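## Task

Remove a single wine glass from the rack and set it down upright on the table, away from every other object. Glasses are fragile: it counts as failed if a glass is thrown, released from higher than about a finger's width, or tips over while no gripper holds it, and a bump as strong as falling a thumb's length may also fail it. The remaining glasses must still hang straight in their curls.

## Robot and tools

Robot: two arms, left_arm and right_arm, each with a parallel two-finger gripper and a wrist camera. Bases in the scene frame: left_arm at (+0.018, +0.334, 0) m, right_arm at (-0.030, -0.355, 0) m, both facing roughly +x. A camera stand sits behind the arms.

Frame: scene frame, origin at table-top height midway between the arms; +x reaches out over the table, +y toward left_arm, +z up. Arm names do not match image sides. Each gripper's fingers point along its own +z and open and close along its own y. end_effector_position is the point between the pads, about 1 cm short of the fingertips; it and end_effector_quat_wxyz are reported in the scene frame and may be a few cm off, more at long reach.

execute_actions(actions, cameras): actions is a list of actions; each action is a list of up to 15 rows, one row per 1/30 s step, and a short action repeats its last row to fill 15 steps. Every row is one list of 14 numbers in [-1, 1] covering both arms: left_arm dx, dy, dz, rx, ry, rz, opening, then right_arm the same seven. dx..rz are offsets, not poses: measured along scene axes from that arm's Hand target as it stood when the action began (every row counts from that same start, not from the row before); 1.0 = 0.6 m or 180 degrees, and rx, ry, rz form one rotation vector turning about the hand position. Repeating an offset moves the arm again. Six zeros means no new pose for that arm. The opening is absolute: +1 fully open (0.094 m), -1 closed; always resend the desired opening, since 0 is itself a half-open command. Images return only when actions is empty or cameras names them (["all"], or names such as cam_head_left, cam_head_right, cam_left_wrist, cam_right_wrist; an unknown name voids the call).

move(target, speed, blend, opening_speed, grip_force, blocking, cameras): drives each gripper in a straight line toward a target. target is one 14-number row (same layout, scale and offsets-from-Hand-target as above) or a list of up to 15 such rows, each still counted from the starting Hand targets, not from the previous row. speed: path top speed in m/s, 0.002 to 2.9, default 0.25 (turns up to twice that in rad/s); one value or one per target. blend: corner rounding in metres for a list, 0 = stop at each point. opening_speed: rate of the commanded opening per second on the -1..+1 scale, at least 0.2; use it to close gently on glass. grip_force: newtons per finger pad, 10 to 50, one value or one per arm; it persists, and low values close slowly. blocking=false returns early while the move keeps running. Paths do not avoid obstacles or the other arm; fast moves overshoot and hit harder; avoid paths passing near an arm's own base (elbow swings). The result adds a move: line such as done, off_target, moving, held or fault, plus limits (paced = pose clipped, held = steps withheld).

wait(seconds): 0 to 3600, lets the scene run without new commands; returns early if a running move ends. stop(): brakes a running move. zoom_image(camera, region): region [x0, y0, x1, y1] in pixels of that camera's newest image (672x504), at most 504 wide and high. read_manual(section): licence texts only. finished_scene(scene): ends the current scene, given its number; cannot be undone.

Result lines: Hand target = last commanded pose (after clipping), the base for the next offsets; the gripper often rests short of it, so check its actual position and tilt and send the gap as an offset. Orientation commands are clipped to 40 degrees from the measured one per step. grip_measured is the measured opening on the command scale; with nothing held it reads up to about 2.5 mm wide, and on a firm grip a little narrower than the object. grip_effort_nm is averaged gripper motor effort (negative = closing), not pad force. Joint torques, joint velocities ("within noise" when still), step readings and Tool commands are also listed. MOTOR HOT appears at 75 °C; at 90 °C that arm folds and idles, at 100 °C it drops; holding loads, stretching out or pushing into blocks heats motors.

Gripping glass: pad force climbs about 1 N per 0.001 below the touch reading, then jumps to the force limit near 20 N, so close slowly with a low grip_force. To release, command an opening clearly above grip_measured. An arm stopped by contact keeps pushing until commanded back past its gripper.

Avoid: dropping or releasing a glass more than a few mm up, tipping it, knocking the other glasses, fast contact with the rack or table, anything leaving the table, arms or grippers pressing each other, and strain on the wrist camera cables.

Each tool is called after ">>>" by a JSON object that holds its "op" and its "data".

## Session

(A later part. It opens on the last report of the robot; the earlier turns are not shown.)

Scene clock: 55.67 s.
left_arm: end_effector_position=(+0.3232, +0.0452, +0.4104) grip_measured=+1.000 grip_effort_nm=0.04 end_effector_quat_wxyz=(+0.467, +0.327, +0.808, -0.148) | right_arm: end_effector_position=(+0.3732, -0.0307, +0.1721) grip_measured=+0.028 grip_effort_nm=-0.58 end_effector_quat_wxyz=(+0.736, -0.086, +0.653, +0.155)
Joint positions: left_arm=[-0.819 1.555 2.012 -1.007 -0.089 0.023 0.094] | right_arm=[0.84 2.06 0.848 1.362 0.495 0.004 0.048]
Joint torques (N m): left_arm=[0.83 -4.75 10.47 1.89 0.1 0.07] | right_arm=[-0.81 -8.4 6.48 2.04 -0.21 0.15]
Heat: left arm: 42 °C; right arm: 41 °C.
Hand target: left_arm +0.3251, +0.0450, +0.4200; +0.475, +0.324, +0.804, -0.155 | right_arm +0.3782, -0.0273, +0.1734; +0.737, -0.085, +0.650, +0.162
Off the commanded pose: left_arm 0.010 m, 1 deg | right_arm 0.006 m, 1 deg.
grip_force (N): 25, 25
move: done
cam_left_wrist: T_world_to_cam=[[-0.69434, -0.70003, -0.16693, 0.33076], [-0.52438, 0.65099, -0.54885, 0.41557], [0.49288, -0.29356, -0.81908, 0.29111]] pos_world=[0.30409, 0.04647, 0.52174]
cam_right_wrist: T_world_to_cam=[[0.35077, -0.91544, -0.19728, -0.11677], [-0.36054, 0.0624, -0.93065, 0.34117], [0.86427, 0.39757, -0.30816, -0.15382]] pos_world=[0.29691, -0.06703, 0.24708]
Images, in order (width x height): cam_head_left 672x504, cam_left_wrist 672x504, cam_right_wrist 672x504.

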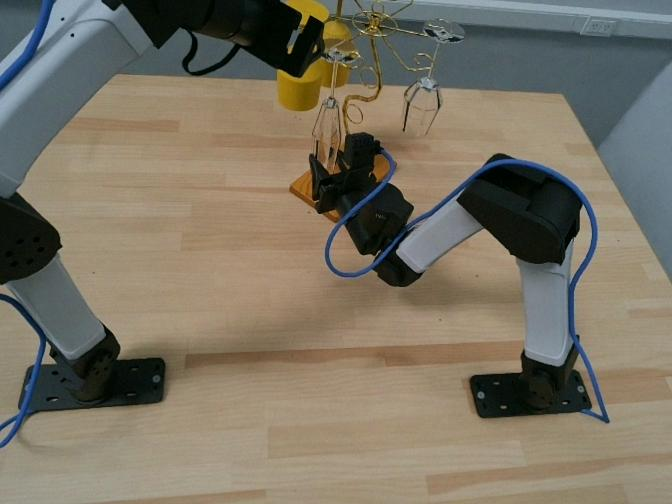

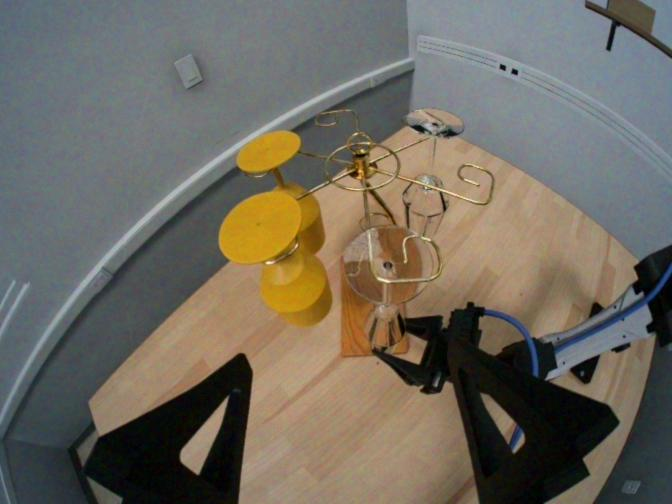

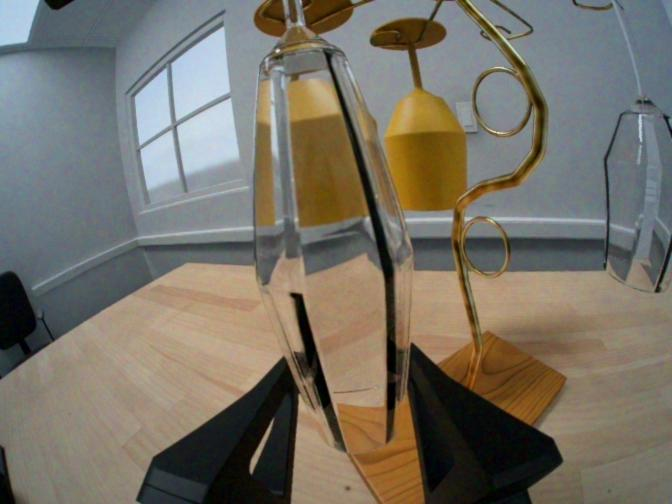

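>>> {"op": "move", "data": {"target": [0, 0, 0, 0, 0, 0, 1.0, 0, 0, 0.0367, 0, 0, 0, -0.3], "speed": 0.05, "cameras": ["cam_left_wrist", "cam_right_wrist", "cam_head_left"]}}

>>> {"op": "zoom_image", "data": {"camera": "cam_left_wrist", "region": [330, 200, 480, 390]}}

>>> {"op": "zoom_image", "data": {"camera": "cam_head_left", "region": [280, 0, 440, 220]}}

Scene clock: 57.07 s.
left_arm: end_effector_position=(+0.3232, +0.0452, +0.4104) grip_measured=+1.000 grip_effort_nm=0.03 end_effector_quat_wxyz=(+0.467, +0.327, +0.808, -0.148) | right_arm: end_effector_position=(+0.3745, -0.0292, +0.1714) grip_measured=+0.028 grip_effort_nm=-0.58 end_effector_quat_wxyz=(+0.730, -0.089, +0.660, +0.152)
Joint positions: left_arm=[-0.819 1.555 2.012 -1.007 -0.089 0.023 0.094] | right_arm=[0.84 2.049 0.856 1.321 0.495 0.011 0.048]
Joint torques (N m): left_arm=[0.98 -4.62 10.33 1.93 0.11 0.09] | right_arm=[-0.95 -14.31 6.6 1.56 -0.22 0.05]
Heat: left arm: 42 °C; right arm: 41 °C.
Hand target: left_arm +0.3251, +0.0450, +0.4200; +0.475, +0.324, +0.804, -0.155 | right_arm +0.3782, -0.0272, +0.1954; +0.737, -0.085, +0.650, +0.162
Off the commanded pose: left_arm 0.010 m, 1 deg | right_arm 0.024 m, 2 deg.
grip_force (N): 25, 25
move: off_target (right_arm)
cam_left_wrist: T_world_to_cam=[[-0.69434, -0.70003, -0.16693, 0.33076], [-0.52438, 0.65099, -0.54885, 0.41557], [0.49288, -0.29356, -0.81908, 0.29111]] pos_world=[0.30409, 0.04647, 0.52174]
cam_right_wrist: T_world_to_cam=[[0.34822, -0.91707, -0.19425, -0.11561], [-0.37625, 0.05306, -0.925, 0.34556], [0.85859, 0.39519, -0.32657, -0.15061]] pos_world=[0.29959, -0.06484, 0.248]
Images, in order (width x height): cam_head_left 672x504, cam_left_wrist 672x504, cam_right_wrist 672x504.

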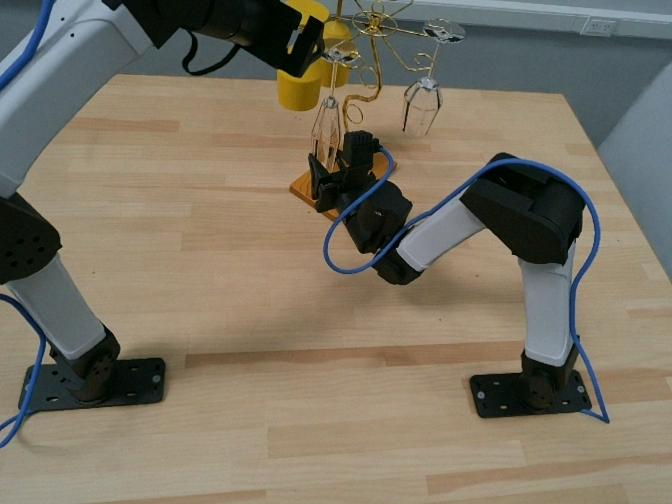

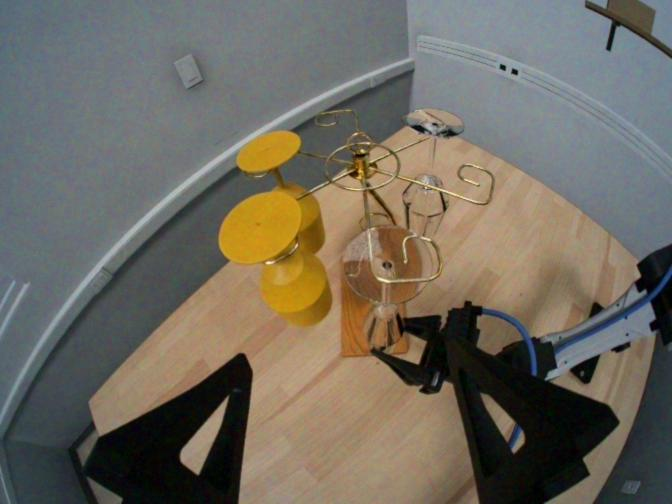

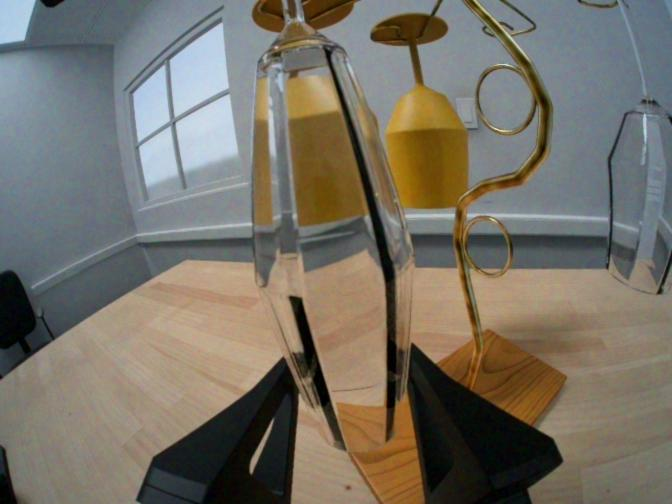

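Scaled by 2.653 from the camera's image (finer frame: 960x720).

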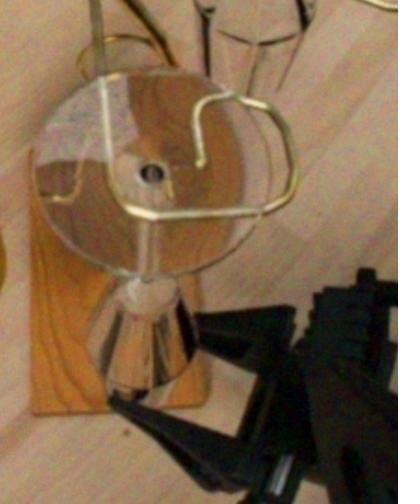

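Scaled by 2.291 from the camera's image (finer frame: 960x720).

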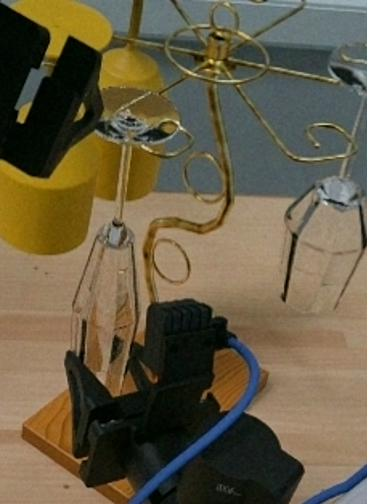

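>>> {"op": "move", "data": {"target": [0, 0, 0, 0, 0, 0, 1.0, 0, 0, 0.0133, 0, 0, 0, -0.3], "speed": 0.05, "cameras": ["cam_left_wrist", "cam_head_left"]}}

>>> {"op": "zoom_image", "data": {"camera": "cam_left_wrist", "region": [330, 200, 480, 390]}}

>>> {"op": "zoom_image", "data": {"camera": "cam_head_left", "region": [280, 0, 440, 220]}}

Scene clock: 58.33 s.
left_arm: end_effector_position=(+0.3232, +0.0452, +0.4104) grip_measured=+1.000 grip_effort_nm=0.03 end_effector_quat_wxyz=(+0.467, +0.327, +0.808, -0.148) | right_arm: end_effector_position=(+0.3744, -0.0293, +0.1730) grip_measured=+0.028 grip_effort_nm=-0.58 end_effector_quat_wxyz=(+0.725, -0.092, +0.667, +0.149)
Joint positions: left_arm=[-0.819 1.555 2.012 -1.007 -0.089 0.023 0.094] | right_arm=[0.84 2.025 0.856 1.277 0.495 0.015 0.048]
Joint torques (N m): left_arm=[0.65 -4.79 10.71 1.94 0.12 0.08] | right_arm=[-0.95 -14.57 7.23 1.75 -0.21 0.02]
Heat: left arm: 43 °C; right arm: 41 °C.
Hand target: left_arm +0.3251, +0.0450, +0.4200; +0.475, +0.324, +0.804, -0.155 | right_arm +0.3782, -0.0272, +0.2035; +0.737, -0.084, +0.650, +0.162
Off the commanded pose: left_arm 0.010 m, 1 deg | right_arm 0.031 m, 3 deg.
grip_force (N): 25, 25
move: off_target (right_arm)
cam_left_wrist: T_world_to_cam=[[-0.69434, -0.70003, -0.16693, 0.33076], [-0.52438, 0.65099, -0.54885, 0.41557], [0.49288, -0.29356, -0.81908, 0.29111]] pos_world=[0.30409, 0.04647, 0.52174]
Images, in order (width x height): cam_head_left 672x504, cam_left_wrist 672x504.

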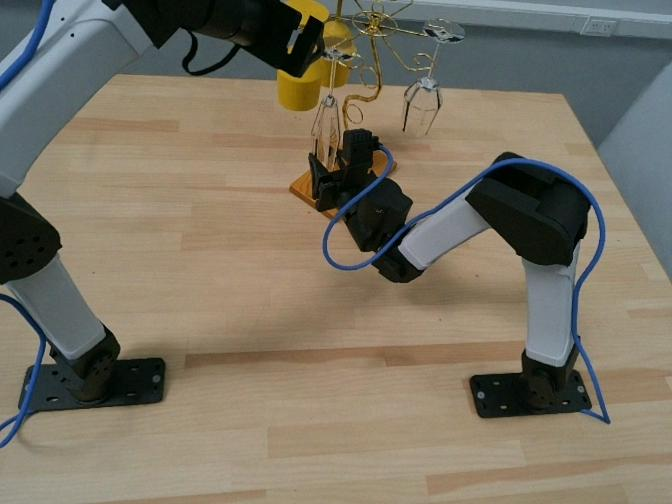

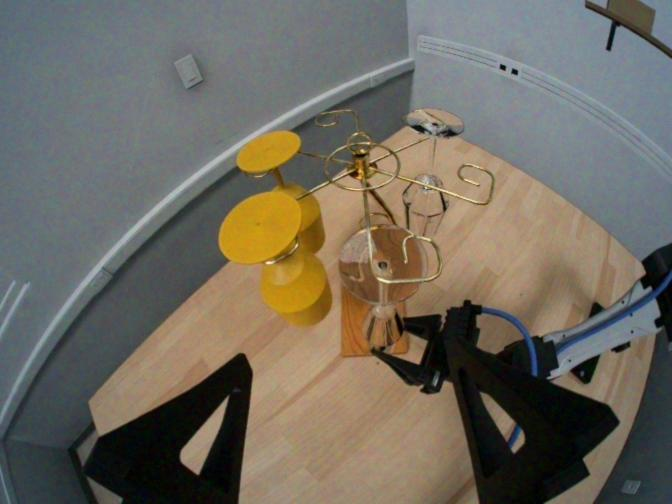

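Scaled by 2.653 from the camera's image (finer frame: 960x720).

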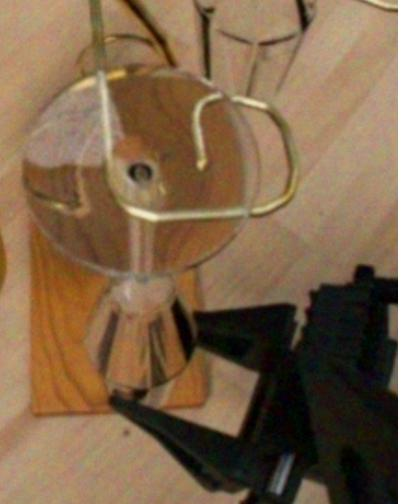

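Scaled by 2.291 from the camera's image (finer frame: 960x720).

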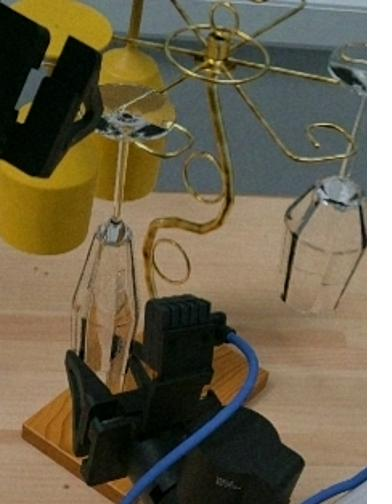

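>>> {"op": "move", "data": {"target": [0, 0, 0, 0, 0, 0, 1.0, 0, 0, 0.0367, 0.0044, -0.0126, 0, -0.3], "speed": 0.05, "cameras": ["cam_left_wrist", "cam_head_left"]}}

>>> {"op": "zoom_image", "data": {"camera": "cam_left_wrist", "region": [330, 200, 480, 390]}}

>>> {"op": "zoom_image", "data": {"camera": "cam_head_left", "region": [280, 0, 440, 220]}}

Scene clock: 60.47 s.
left_arm: end_effector_position=(+0.3232, +0.0452, +0.4104) grip_measured=+1.000 grip_effort_nm=0.03 end_effector_quat_wxyz=(+0.467, +0.327, +0.808, -0.148) | right_arm: end_effector_position=(+0.3752, -0.0296, +0.1764) grip_measured=+0.028 grip_effort_nm=-0.58 end_effector_quat_wxyz=(+0.722, -0.097, +0.669, +0.143)
Joint positions: left_arm=[-0.819 1.555 2.012 -1.007 -0.089 0.023 0.094] | right_arm=[0.838 2.006 0.861 1.242 0.495 0.005 0.048]
Joint torques (N m): left_arm=[0.84 -4.74 10.77 1.87 0.14 0.06] | right_arm=[-0.8 -15.66 7.99 2.18 -0.24 -0.08]
Heat: left arm: 43 °C; right arm: 43 °C.
Hand target: left_arm +0.3251, +0.0450, +0.4200; +0.475, +0.324, +0.804, -0.155 | right_arm +0.3782, -0.0272, +0.2254; +0.751, -0.083, +0.635, +0.165
Off the commanded pose: left_arm 0.010 m, 1 deg | right_arm 0.049 m, 6 deg.
grip_force (N): 25, 25
move: off_target (right_arm)
cam_left_wrist: T_world_to_cam=[[-0.69434, -0.70003, -0.16693, 0.33076], [-0.52438, 0.65099, -0.54885, 0.41557], [0.49288, -0.29356, -0.81908, 0.29111]] pos_world=[0.30409, 0.04647, 0.52174]
Images, in order (width x height): cam_head_left 672x504, cam_left_wrist 672x504.

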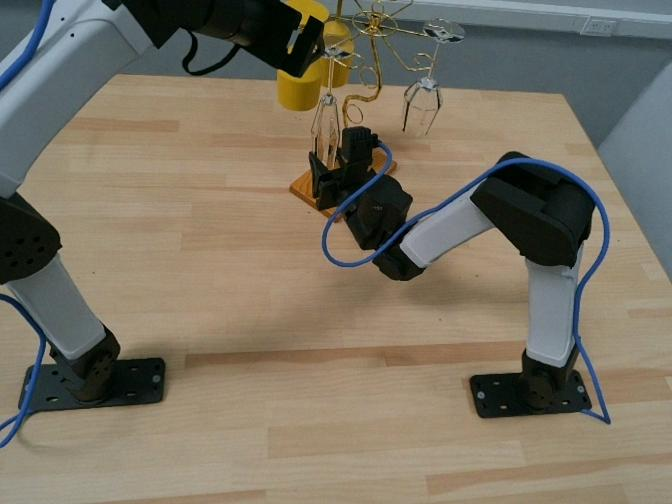

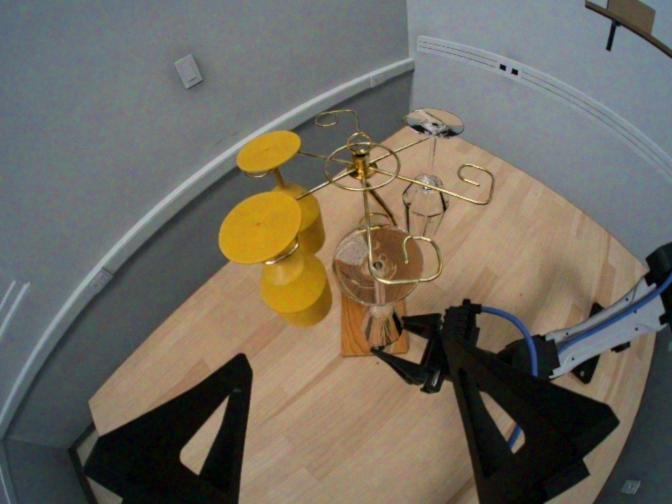

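Scaled by 2.653 from the camera's image (finer frame: 960x720).

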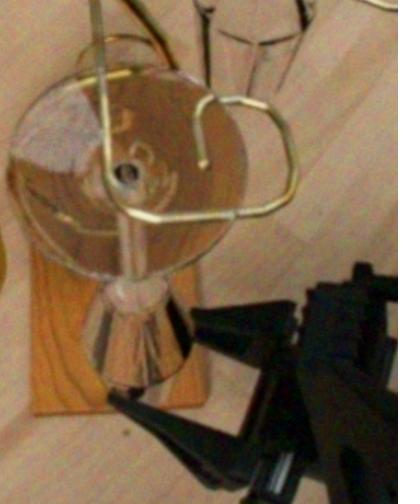

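Scaled by 2.291 from the camera's image (finer frame: 960x720).

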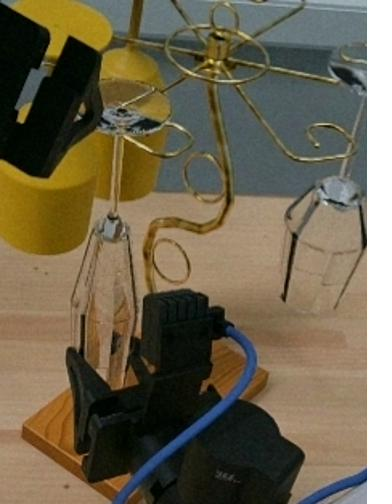

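>>> {"op": "move", "data": {"target": [[0, 0, 0, 0, 0, 0, 1.0, 0, 0, 0, 0.0055, -0.0158, 0, -0.3], [0, 0, 0, 0, 0, 0, 1.0, 0, 0, 0.025, 0.0065, -0.0185, 0, -0.3]], "speed": 0.05, "cameras": ["cam_left_wrist", "cam_head_left"]}}

>>> {"op": "zoom_image", "data": {"camera": "cam_left_wrist", "region": [330, 200, 480, 390]}}

>>> {"op": "zoom_image", "data": {"camera": "cam_head_left", "region": [280, 0, 440, 220]}}

Scene clock: 63.07 s.
left_arm: end_effector_position=(+0.3232, +0.0452, +0.4104) grip_measured=+1.000 grip_effort_nm=0.04 end_effector_quat_wxyz=(+0.467, +0.327, +0.808, -0.148) | right_arm: end_effector_position=(+0.3761, -0.0281, +0.1927) grip_measured=+0.028 grip_effort_nm=-0.58 end_effector_quat_wxyz=(+0.741, -0.099, +0.649, +0.144)
Joint positions: left_arm=[-0.819 1.555 2.012 -1.007 -0.089 0.023 0.094] | right_arm=[0.836 2.006 0.875 1.288 0.485 -0.033 0.048]
Joint torques (N m): left_arm=[0.64 -4.9 10.52 1.98 0.13 0.04] | right_arm=[-0.92 -14.72 7.95 2.33 -0.26 -0.04]
Heat: left arm: 43 °C; right arm: 44 °C.
Hand target: left_arm +0.3251, +0.0450, +0.4200; +0.475, +0.324, +0.804, -0.155 | right_arm +0.3783, -0.0272, +0.2404; +0.769, -0.080, +0.611, +0.169
Off the commanded pose: left_arm 0.010 m, 1 deg | right_arm 0.048 m, 7 deg.
grip_force (N): 25, 25
move: off_target (right_arm)
cam_left_wrist: T_world_to_cam=[[-0.69434, -0.70003, -0.16693, 0.33076], [-0.52438, 0.65099, -0.54885, 0.41557], [0.49288, -0.29356, -0.81908, 0.29111]] pos_world=[0.30409, 0.04647, 0.52174]
Images, in order (width x height): cam_head_left 672x504, cam_left_wrist 672x504.

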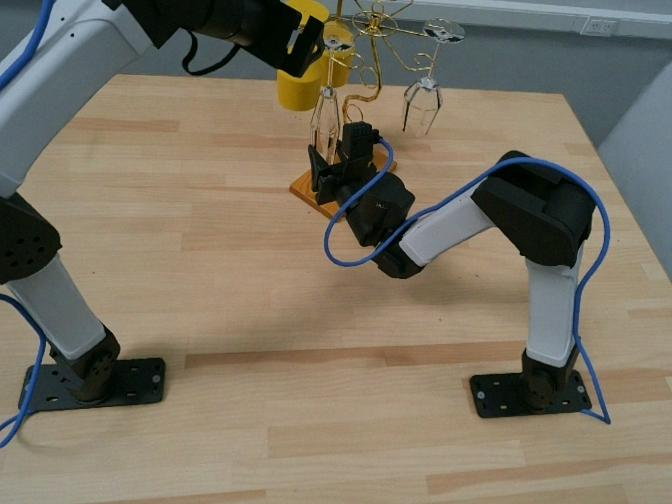

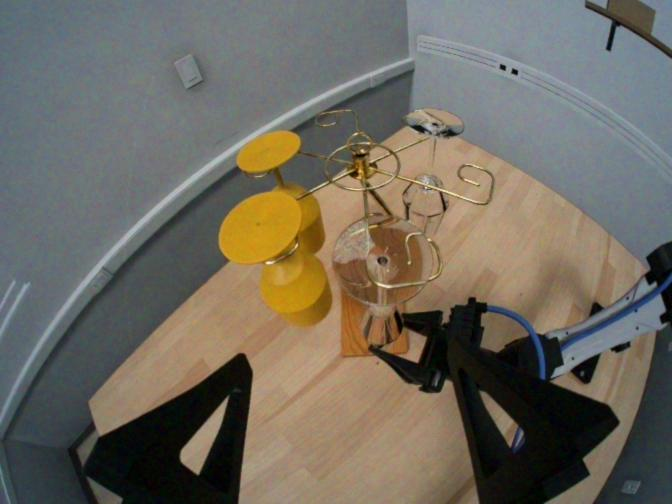

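Scaled by 2.653 from the camera's image (finer frame: 960x720).

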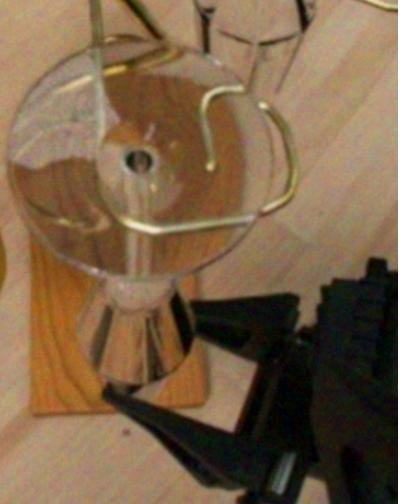

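Scaled by 2.291 from the camera's image (finer frame: 960x720).

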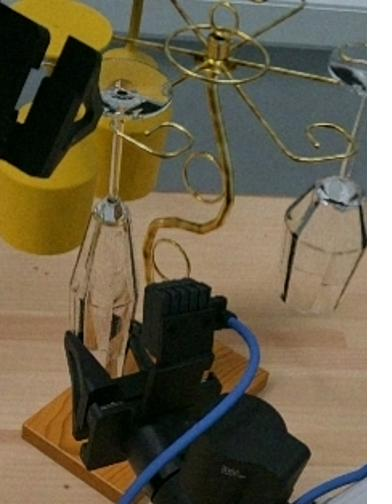

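>>> {"op": "move", "data": {"target": [[0, 0, 0, 0, 0, 0, 1.0, 0, 0, 0, 0.0104, 0.0037, 0.0015, -0.3], [0, 0, 0, 0, 0, 0, 1.0, 0.0117, -0.012, 0, 0.0104, 0.0037, 0.0015, -0.3]], "speed": 0.05, "cameras": ["cam_left_wrist", "cam_head_left"]}}

>>> {"op": "zoom_image", "data": {"camera": "cam_left_wrist", "region": [330, 200, 480, 390]}}

>>> {"op": "zoom_image", "data": {"camera": "cam_head_left", "region": [280, 0, 440, 220]}}

Scene clock: 65.37 s.
left_arm: end_effector_position=(+0.3232, +0.0452, +0.4104) grip_measured=+1.000 grip_effort_nm=0.03 end_effector_quat_wxyz=(+0.467, +0.327, +0.808, -0.148) | right_arm: end_effector_position=(+0.3844, -0.0363, +0.1920) grip_measured=+0.028 grip_effort_nm=-0.58 end_effector_quat_wxyz=(+0.739, -0.091, +0.651, +0.149)
Joint positions: left_arm=[-0.819 1.555 2.012 -1.007 -0.089 0.023 0.094] | right_arm=[0.806 2.006 0.875 1.284 0.461 -0.008 0.048]
Joint torques (N m): left_arm=[0.68 -4.89 10.58 1.95 0.08 -0.01] | right_arm=[-0.53 -14.87 7.94 2.35 -0.22 0.11]
Heat: left arm: 43 °C; right arm: 46 °C.
Hand target: left_arm +0.3251, +0.0450, +0.4200; +0.475, +0.324, +0.804, -0.155 | right_arm +0.3852, -0.0343, +0.2404; +0.767, -0.068, +0.612, +0.181
Off the commanded pose: left_arm 0.010 m, 1 deg | right_arm 0.048 m, 7 deg.
grip_force (N): 25, 25
move: off_target (right_arm)
cam_left_wrist: T_world_to_cam=[[-0.69434, -0.70003, -0.16693, 0.33076], [-0.52438, 0.65099, -0.54885, 0.41557], [0.49288, -0.29356, -0.81908, 0.29111]] pos_world=[0.30409, 0.04647, 0.52174]
Images, in order (width x height): cam_head_left 672x504, cam_left_wrist 672x504.

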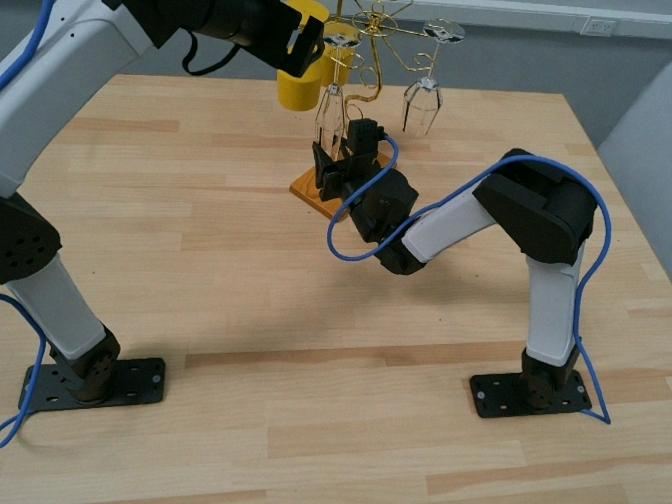

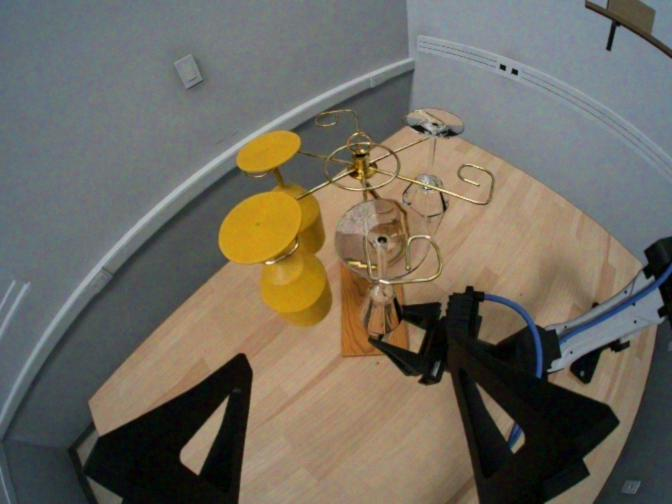

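Scaled by 2.653 from the camera's image (finer frame: 960x720).

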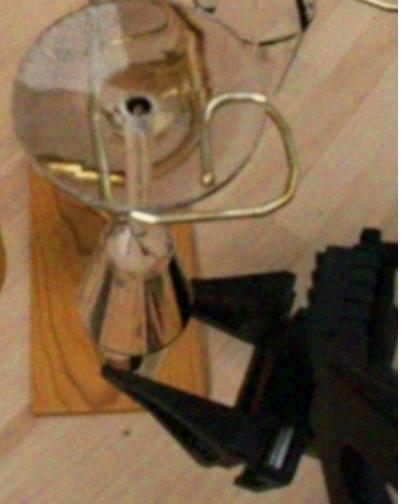

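Scaled by 2.291 from the camera's image (finer frame: 960x720).

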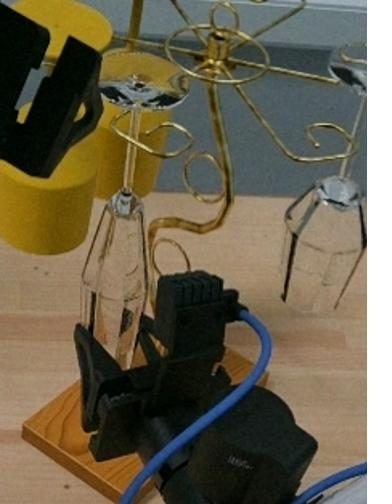

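>>> {"op": "move", "data": {"target": [0, 0, 0, 0, 0, 0, 1.0, 0.0148, -0.0227, 0, 0, 0, 0, -0.3], "speed": 0.05, "cameras": ["cam_left_wrist", "cam_head_left"]}}

>>> {"op": "zoom_image", "data": {"camera": "cam_left_wrist", "region": [330, 180, 480, 370]}}

>>> {"op": "zoom_image", "data": {"camera": "cam_head_left", "region": [280, 0, 440, 220]}}

Scene clock: 66.77 s.
left_arm: end_effector_position=(+0.3232, +0.0452, +0.4104) grip_measured=+1.000 grip_effort_nm=0.03 end_effector_quat_wxyz=(+0.467, +0.327, +0.808, -0.148) | right_arm: end_effector_position=(+0.3960, -0.0482, +0.1920) grip_measured=+0.028 grip_effort_nm=-0.58 end_effector_quat_wxyz=(+0.739, -0.088, +0.651, +0.151)
Joint positions: left_arm=[-0.819 1.555 2.012 -1.007 -0.089 0.023 0.094] | right_arm=[0.762 2.006 0.875 1.282 0.419 0.005 0.048]
Joint torques (N m): left_arm=[0.79 -4.79 10.48 1.95 0.04 0.07] | right_arm=[-0.43 -15.53 7.02 2.39 -0.25 0.08]
Heat: left arm: 43 °C; right arm: 46 °C.
Hand target: left_arm +0.3251, +0.0450, +0.4200; +0.475, +0.324, +0.804, -0.155 | right_arm +0.3941, -0.0479, +0.2404; +0.767, -0.068, +0.612, +0.181
Off the commanded pose: left_arm 0.010 m, 1 deg | right_arm 0.048 m, 7 deg.
grip_force (N): 25, 25
move: off_target (right_arm)
cam_left_wrist: T_world_to_cam=[[-0.69434, -0.70003, -0.16693, 0.33076], [-0.52438, 0.65099, -0.54885, 0.41557], [0.49288, -0.29356, -0.81908, 0.29111]] pos_world=[0.30409, 0.04647, 0.52174]
Images, in order (width x height): cam_head_left 672x504, cam_left_wrist 672x504.

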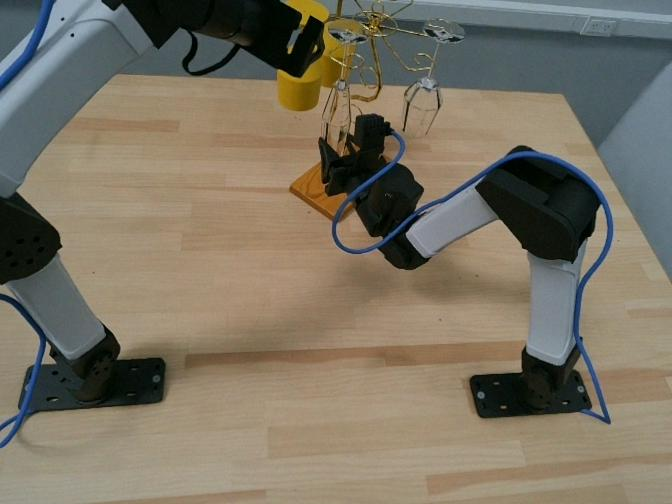

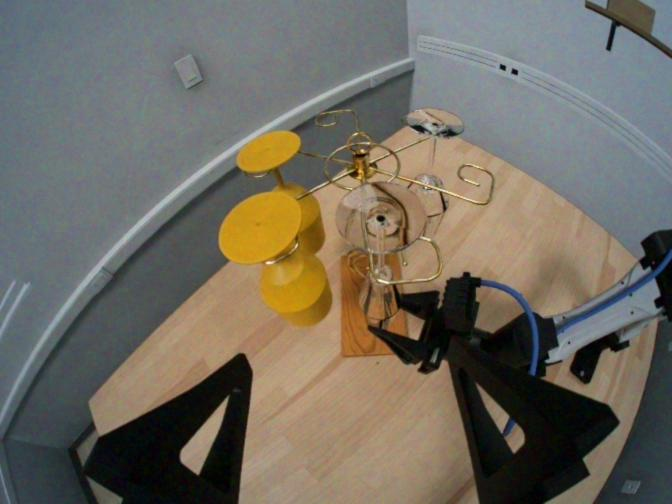

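Scaled by 2.653 from the camera's image (finer frame: 960x720).

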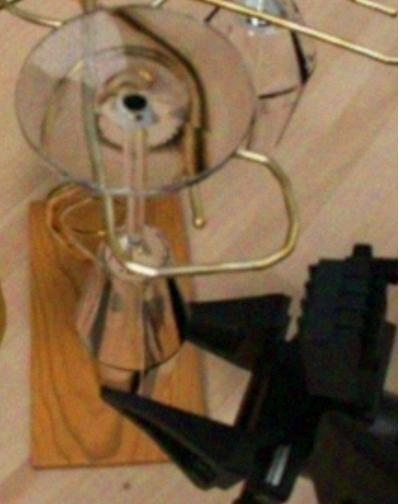

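Scaled by 2.291 from the camera's image (finer frame: 960x720).

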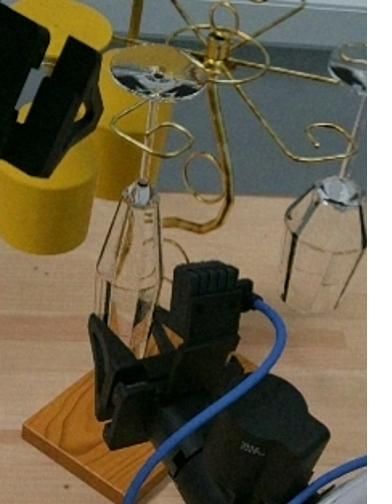

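>>> {"op": "move", "data": {"target": [0, 0, 0, 0, 0, 0, 1.0, 0.0075, -0.0215, 0, 0, 0, 0, -0.3], "speed": 0.05, "cameras": ["cam_left_wrist", "cam_head_left"]}}

>>> {"op": "zoom_image", "data": {"camera": "cam_left_wrist", "region": [320, 150, 500, 370]}}

>>> {"op": "zoom_image", "data": {"camera": "cam_head_left", "region": [280, 0, 440, 220]}}

Scene clock: 68.77 s.
left_arm: end_effector_position=(+0.3232, +0.0452, +0.4104) grip_measured=+1.000 grip_effort_nm=0.03 end_effector_quat_wxyz=(+0.467, +0.327, +0.808, -0.148) | right_arm: end_effector_position=(+0.4039, -0.0581, +0.1968) grip_measured=+0.028 grip_effort_nm=-0.58 end_effector_quat_wxyz=(+0.742, -0.084, +0.648, +0.154)
Joint positions: left_arm=[-0.819 1.555 2.012 -1.007 -0.089 0.023 0.094] | right_arm=[0.727 1.997 0.875 1.281 0.386 0.016 0.048]
Joint torques (N m): left_arm=[0.76 -4.75 10.5 1.95 0.13 0.11] | right_arm=[-0.64 -15.77 5.46 2.46 -0.26 0.12]
Heat: left arm: 43 °C; right arm: 48 °C.
Hand target: left_arm +0.3251, +0.0450, +0.4200; +0.475, +0.324, +0.804, -0.155 | right_arm +0.3986, -0.0609, +0.2404; +0.767, -0.068, +0.612, +0.181
Off the commanded pose: left_arm 0.010 m, 1 deg | right_arm 0.044 m, 6 deg.
grip_force (N): 25, 25
move: off_target (right_arm)
cam_left_wrist: T_world_to_cam=[[-0.69434, -0.70003, -0.16693, 0.33076], [-0.52438, 0.65099, -0.54885, 0.41557], [0.49288, -0.29356, -0.81908, 0.29111]] pos_world=[0.30409, 0.04647, 0.52174]
Images, in order (width x height): cam_head_left 672x504, cam_left_wrist 672x504.

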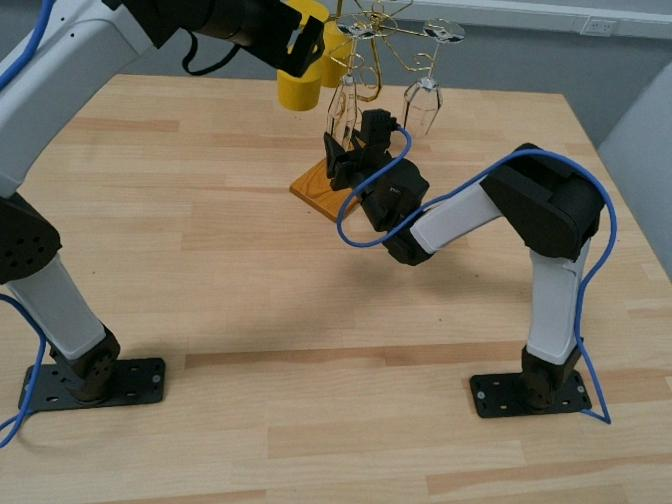

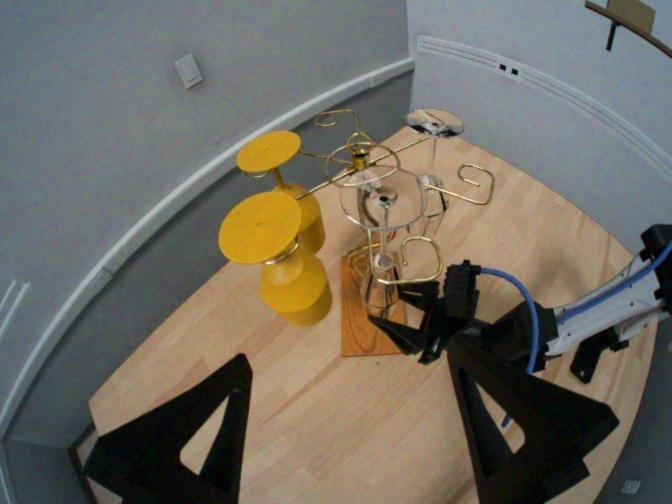

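Scaled by 2.291 from the camera's image (finer frame: 960x720).

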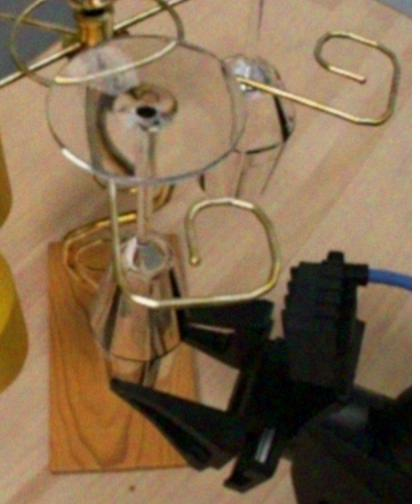

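Scaled by 2.291 from the camera's image (finer frame: 960x720).

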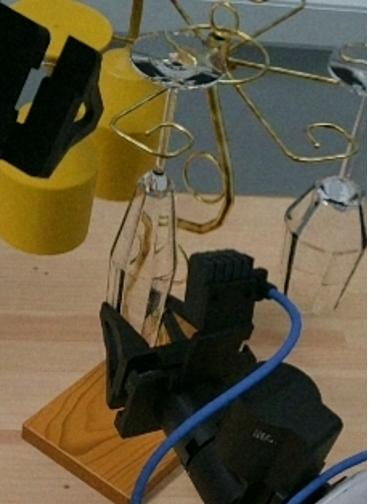

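>>> {"op": "move", "data": {"target": [0, 0, 0, 0, 0, 0, 1.0, -0.024, -0.0232, -0.01, 0, 0, 0, -0.3], "speed": 0.05, "cameras": ["cam_left_wrist", "cam_head_left"]}}

>>> {"op": "zoom_image", "data": {"camera": "cam_left_wrist", "region": [320, 150, 500, 370]}}

>>> {"op": "zoom_image", "data": {"camera": "cam_head_left", "region": [280, 0, 440, 220]}}

Scene clock: 71.33 s.
left_arm: end_effector_position=(+0.3232, +0.0452, +0.4104) grip_measured=+1.000 grip_effort_nm=0.03 end_effector_quat_wxyz=(+0.467, +0.327, +0.808, -0.148) | right_arm: end_effector_position=(+0.3910, -0.0689, +0.1893) grip_measured=+0.028 grip_effort_nm=-0.58 end_effector_quat_wxyz=(+0.735, -0.089, +0.654, +0.152)
Joint positions: left_arm=[-0.819 1.555 2.012 -1.007 -0.089 0.023 0.094] | right_arm=[0.727 1.958 0.794 1.302 0.382 0.016 0.048]
Joint torques (N m): left_arm=[0.7 -4.71 10.51 1.95 0.15 0.04] | right_arm=[-0.77 -15.04 4.42 2.81 -0.23 0.13]
Heat: left arm: 43 °C; right arm: 49 °C.
Hand target: left_arm +0.3251, +0.0450, +0.4200; +0.475, +0.324, +0.804, -0.155 | right_arm +0.3842, -0.0748, +0.2344; +0.767, -0.068, +0.612, +0.181
Off the commanded pose: left_arm 0.010 m, 1 deg | right_arm 0.046 m, 7 deg.
grip_force (N): 25, 25
move: off_target (right_arm)
cam_left_wrist: T_world_to_cam=[[-0.69434, -0.70003, -0.16693, 0.33076], [-0.52438, 0.65099, -0.54885, 0.41557], [0.49288, -0.29356, -0.81908, 0.29111]] pos_world=[0.30409, 0.04647, 0.52174]
Images, in order (width x height): cam_head_left 672x504, cam_left_wrist 672x504.

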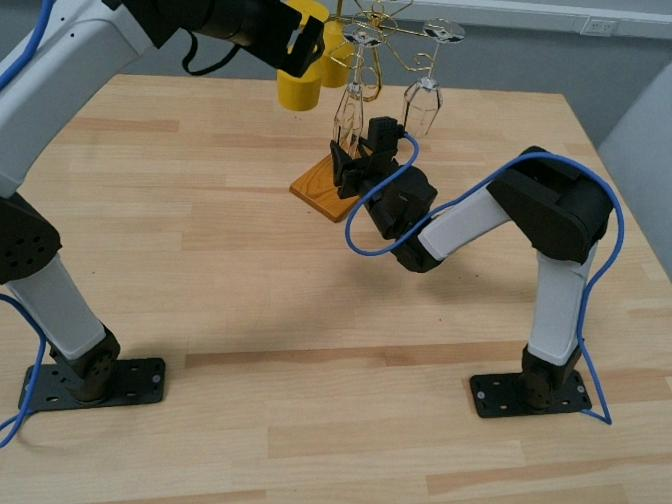

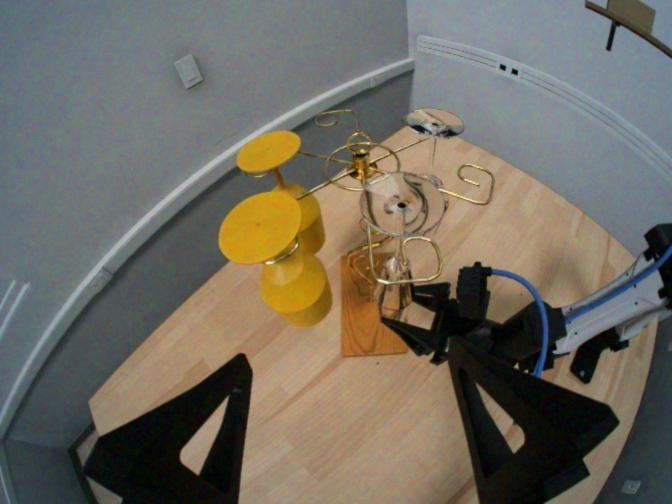

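Scaled by 2.291 from the camera's image (finer frame: 960x720).

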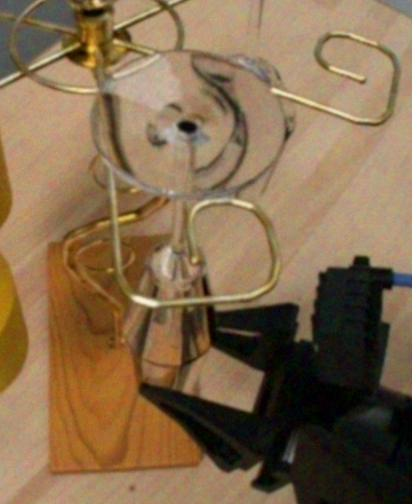

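Scaled by 2.291 from the camera's image (finer frame: 960x720).

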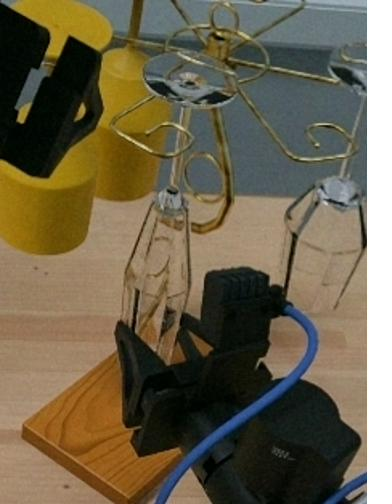

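>>> {"op": "move", "data": {"target": [0, 0, 0, 0, 0, 0, 1.0, -0.0228, -0.0292, 0.01, 0, 0, 0, -0.3], "speed": 0.05, "cameras": ["cam_left_wrist", "cam_head_left"]}}

>>> {"op": "zoom_image", "data": {"camera": "cam_left_wrist", "region": [320, 150, 500, 370]}}

>>> {"op": "zoom_image", "data": {"camera": "cam_head_left", "region": [280, 0, 440, 220]}}

Scene clock: 72.70 s.
left_arm: end_effector_position=(+0.3232, +0.0452, +0.4104) grip_measured=+1.000 grip_effort_nm=0.04 end_effector_quat_wxyz=(+0.467, +0.327, +0.808, -0.148) | right_arm: end_effector_position=(+0.3771, -0.0865, +0.2008) grip_measured=+0.028 grip_effort_nm=-0.58 end_effector_quat_wxyz=(+0.738, -0.086, +0.651, +0.154)
Joint positions: left_arm=[-0.819 1.555 2.012 -1.007 -0.089 0.023 0.094] | right_arm=[0.715 1.865 0.708 1.305 0.37 0.02 0.048]
Joint torques (N m): left_arm=[0.94 -4.74 10.66 1.94 0.15 0.08] | right_arm=[-0.8 -13.75 4.4 2.74 -0.2 0.14]
Heat: left arm: 43 °C; right arm: 49 °C.
Hand target: left_arm +0.3251, +0.0450, +0.4200; +0.475, +0.324, +0.804, -0.155 | right_arm +0.3705, -0.0923, +0.2403; +0.767, -0.068, +0.612, +0.181
Off the commanded pose: left_arm 0.010 m, 1 deg | right_arm 0.041 m, 7 deg.
grip_force (N): 25, 25
move: off_target (right_arm)
cam_left_wrist: T_world_to_cam=[[-0.69434, -0.70003, -0.16693, 0.33076], [-0.52438, 0.65099, -0.54885, 0.41557], [0.49288, -0.29356, -0.81908, 0.29111]] pos_world=[0.30409, 0.04647, 0.52174]
Images, in order (width x height): cam_head_left 672x504, cam_left_wrist 672x504.

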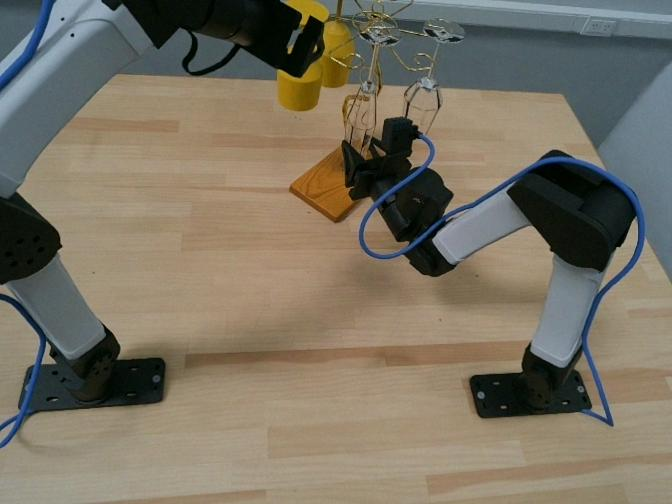

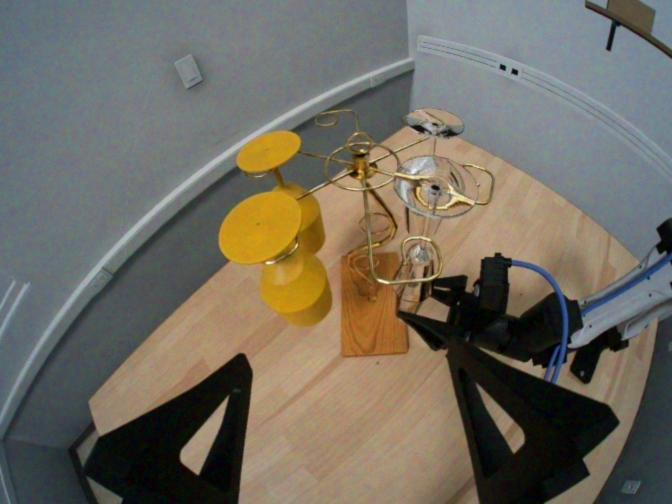

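Scaled by 2.291 from the camera's image (finer frame: 960x720).

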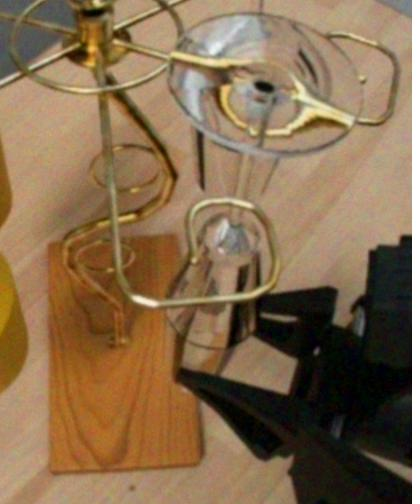

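Scaled by 2.291 from the camera's image (finer frame: 960x720).

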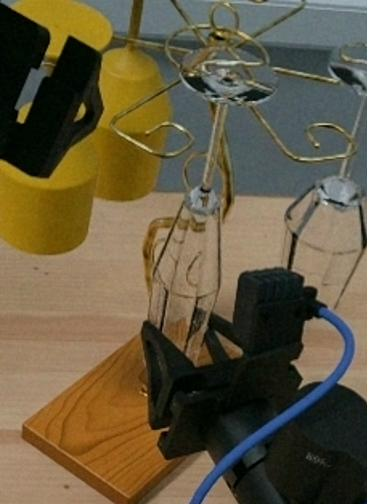

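>>> {"op": "move", "data": {"target": [0, 0, 0, 0, 0, 0, 1.0, -0.0333, -0.0145, 0, 0, 0, 0, -0.3], "speed": 0.06, "cameras": ["cam_left_wrist", "cam_head_left"]}}

>>> {"op": "zoom_image", "data": {"camera": "cam_left_wrist", "region": [320, 150, 540, 370]}}

>>> {"op": "zoom_image", "data": {"camera": "cam_head_left", "region": [280, 0, 440, 220]}}

Scene clock: 74.43 s.
left_arm: end_effector_position=(+0.3232, +0.0452, +0.4104) grip_measured=+1.000 grip_effort_nm=0.04 end_effector_quat_wxyz=(+0.467, +0.327, +0.808, -0.148) | right_arm: end_effector_position=(+0.3598, -0.0975, +0.2031) grip_measured=+0.028 grip_effort_nm=-0.58 end_effector_quat_wxyz=(+0.738, -0.088, +0.650, +0.157)
Joint positions: left_arm=[-0.819 1.555 2.012 -1.007 -0.089 0.023 0.094] | right_arm=[0.721 1.799 0.624 1.325 0.37 0.02 0.048]
Joint torques (N m): left_arm=[0.65 -4.57 10.55 1.92 0.13 0.06] | right_arm=[0.47 -12.6 4.25 2.75 -0.05 0.09]
Heat: left arm: 43 °C; right arm: 50 °C.
Hand target: left_arm +0.3251, +0.0450, +0.4200; +0.475, +0.324, +0.804, -0.155 | right_arm +0.3505, -0.1010, +0.2404; +0.767, -0.068, +0.612, +0.181
Off the commanded pose: left_arm 0.010 m, 1 deg | right_arm 0.039 m, 7 deg.
grip_force (N): 25, 25
move: off_target (right_arm)
cam_left_wrist: T_world_to_cam=[[-0.69434, -0.70003, -0.16693, 0.33076], [-0.52438, 0.65099, -0.54885, 0.41557], [0.49288, -0.29356, -0.81908, 0.29111]] pos_world=[0.30409, 0.04647, 0.52174]
Images, in order (width x height): cam_head_left 672x504, cam_left_wrist 672x504.

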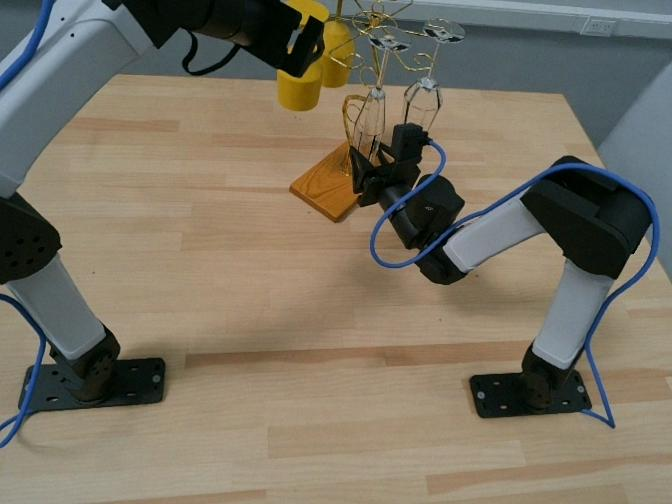

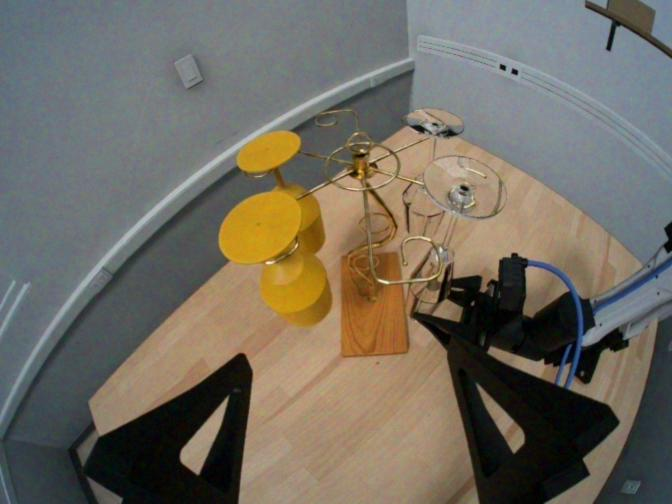

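Scaled by 2.291 from the camera's image (finer frame: 960x720).

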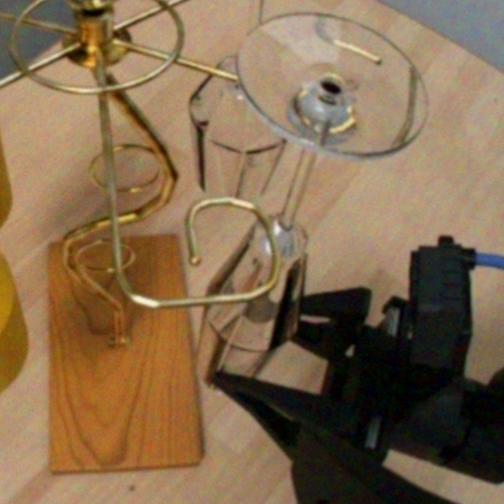

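Scaled by 2.291 from the camera's image (finer frame: 960x720).

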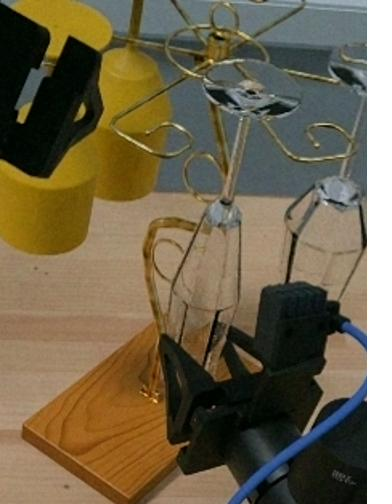

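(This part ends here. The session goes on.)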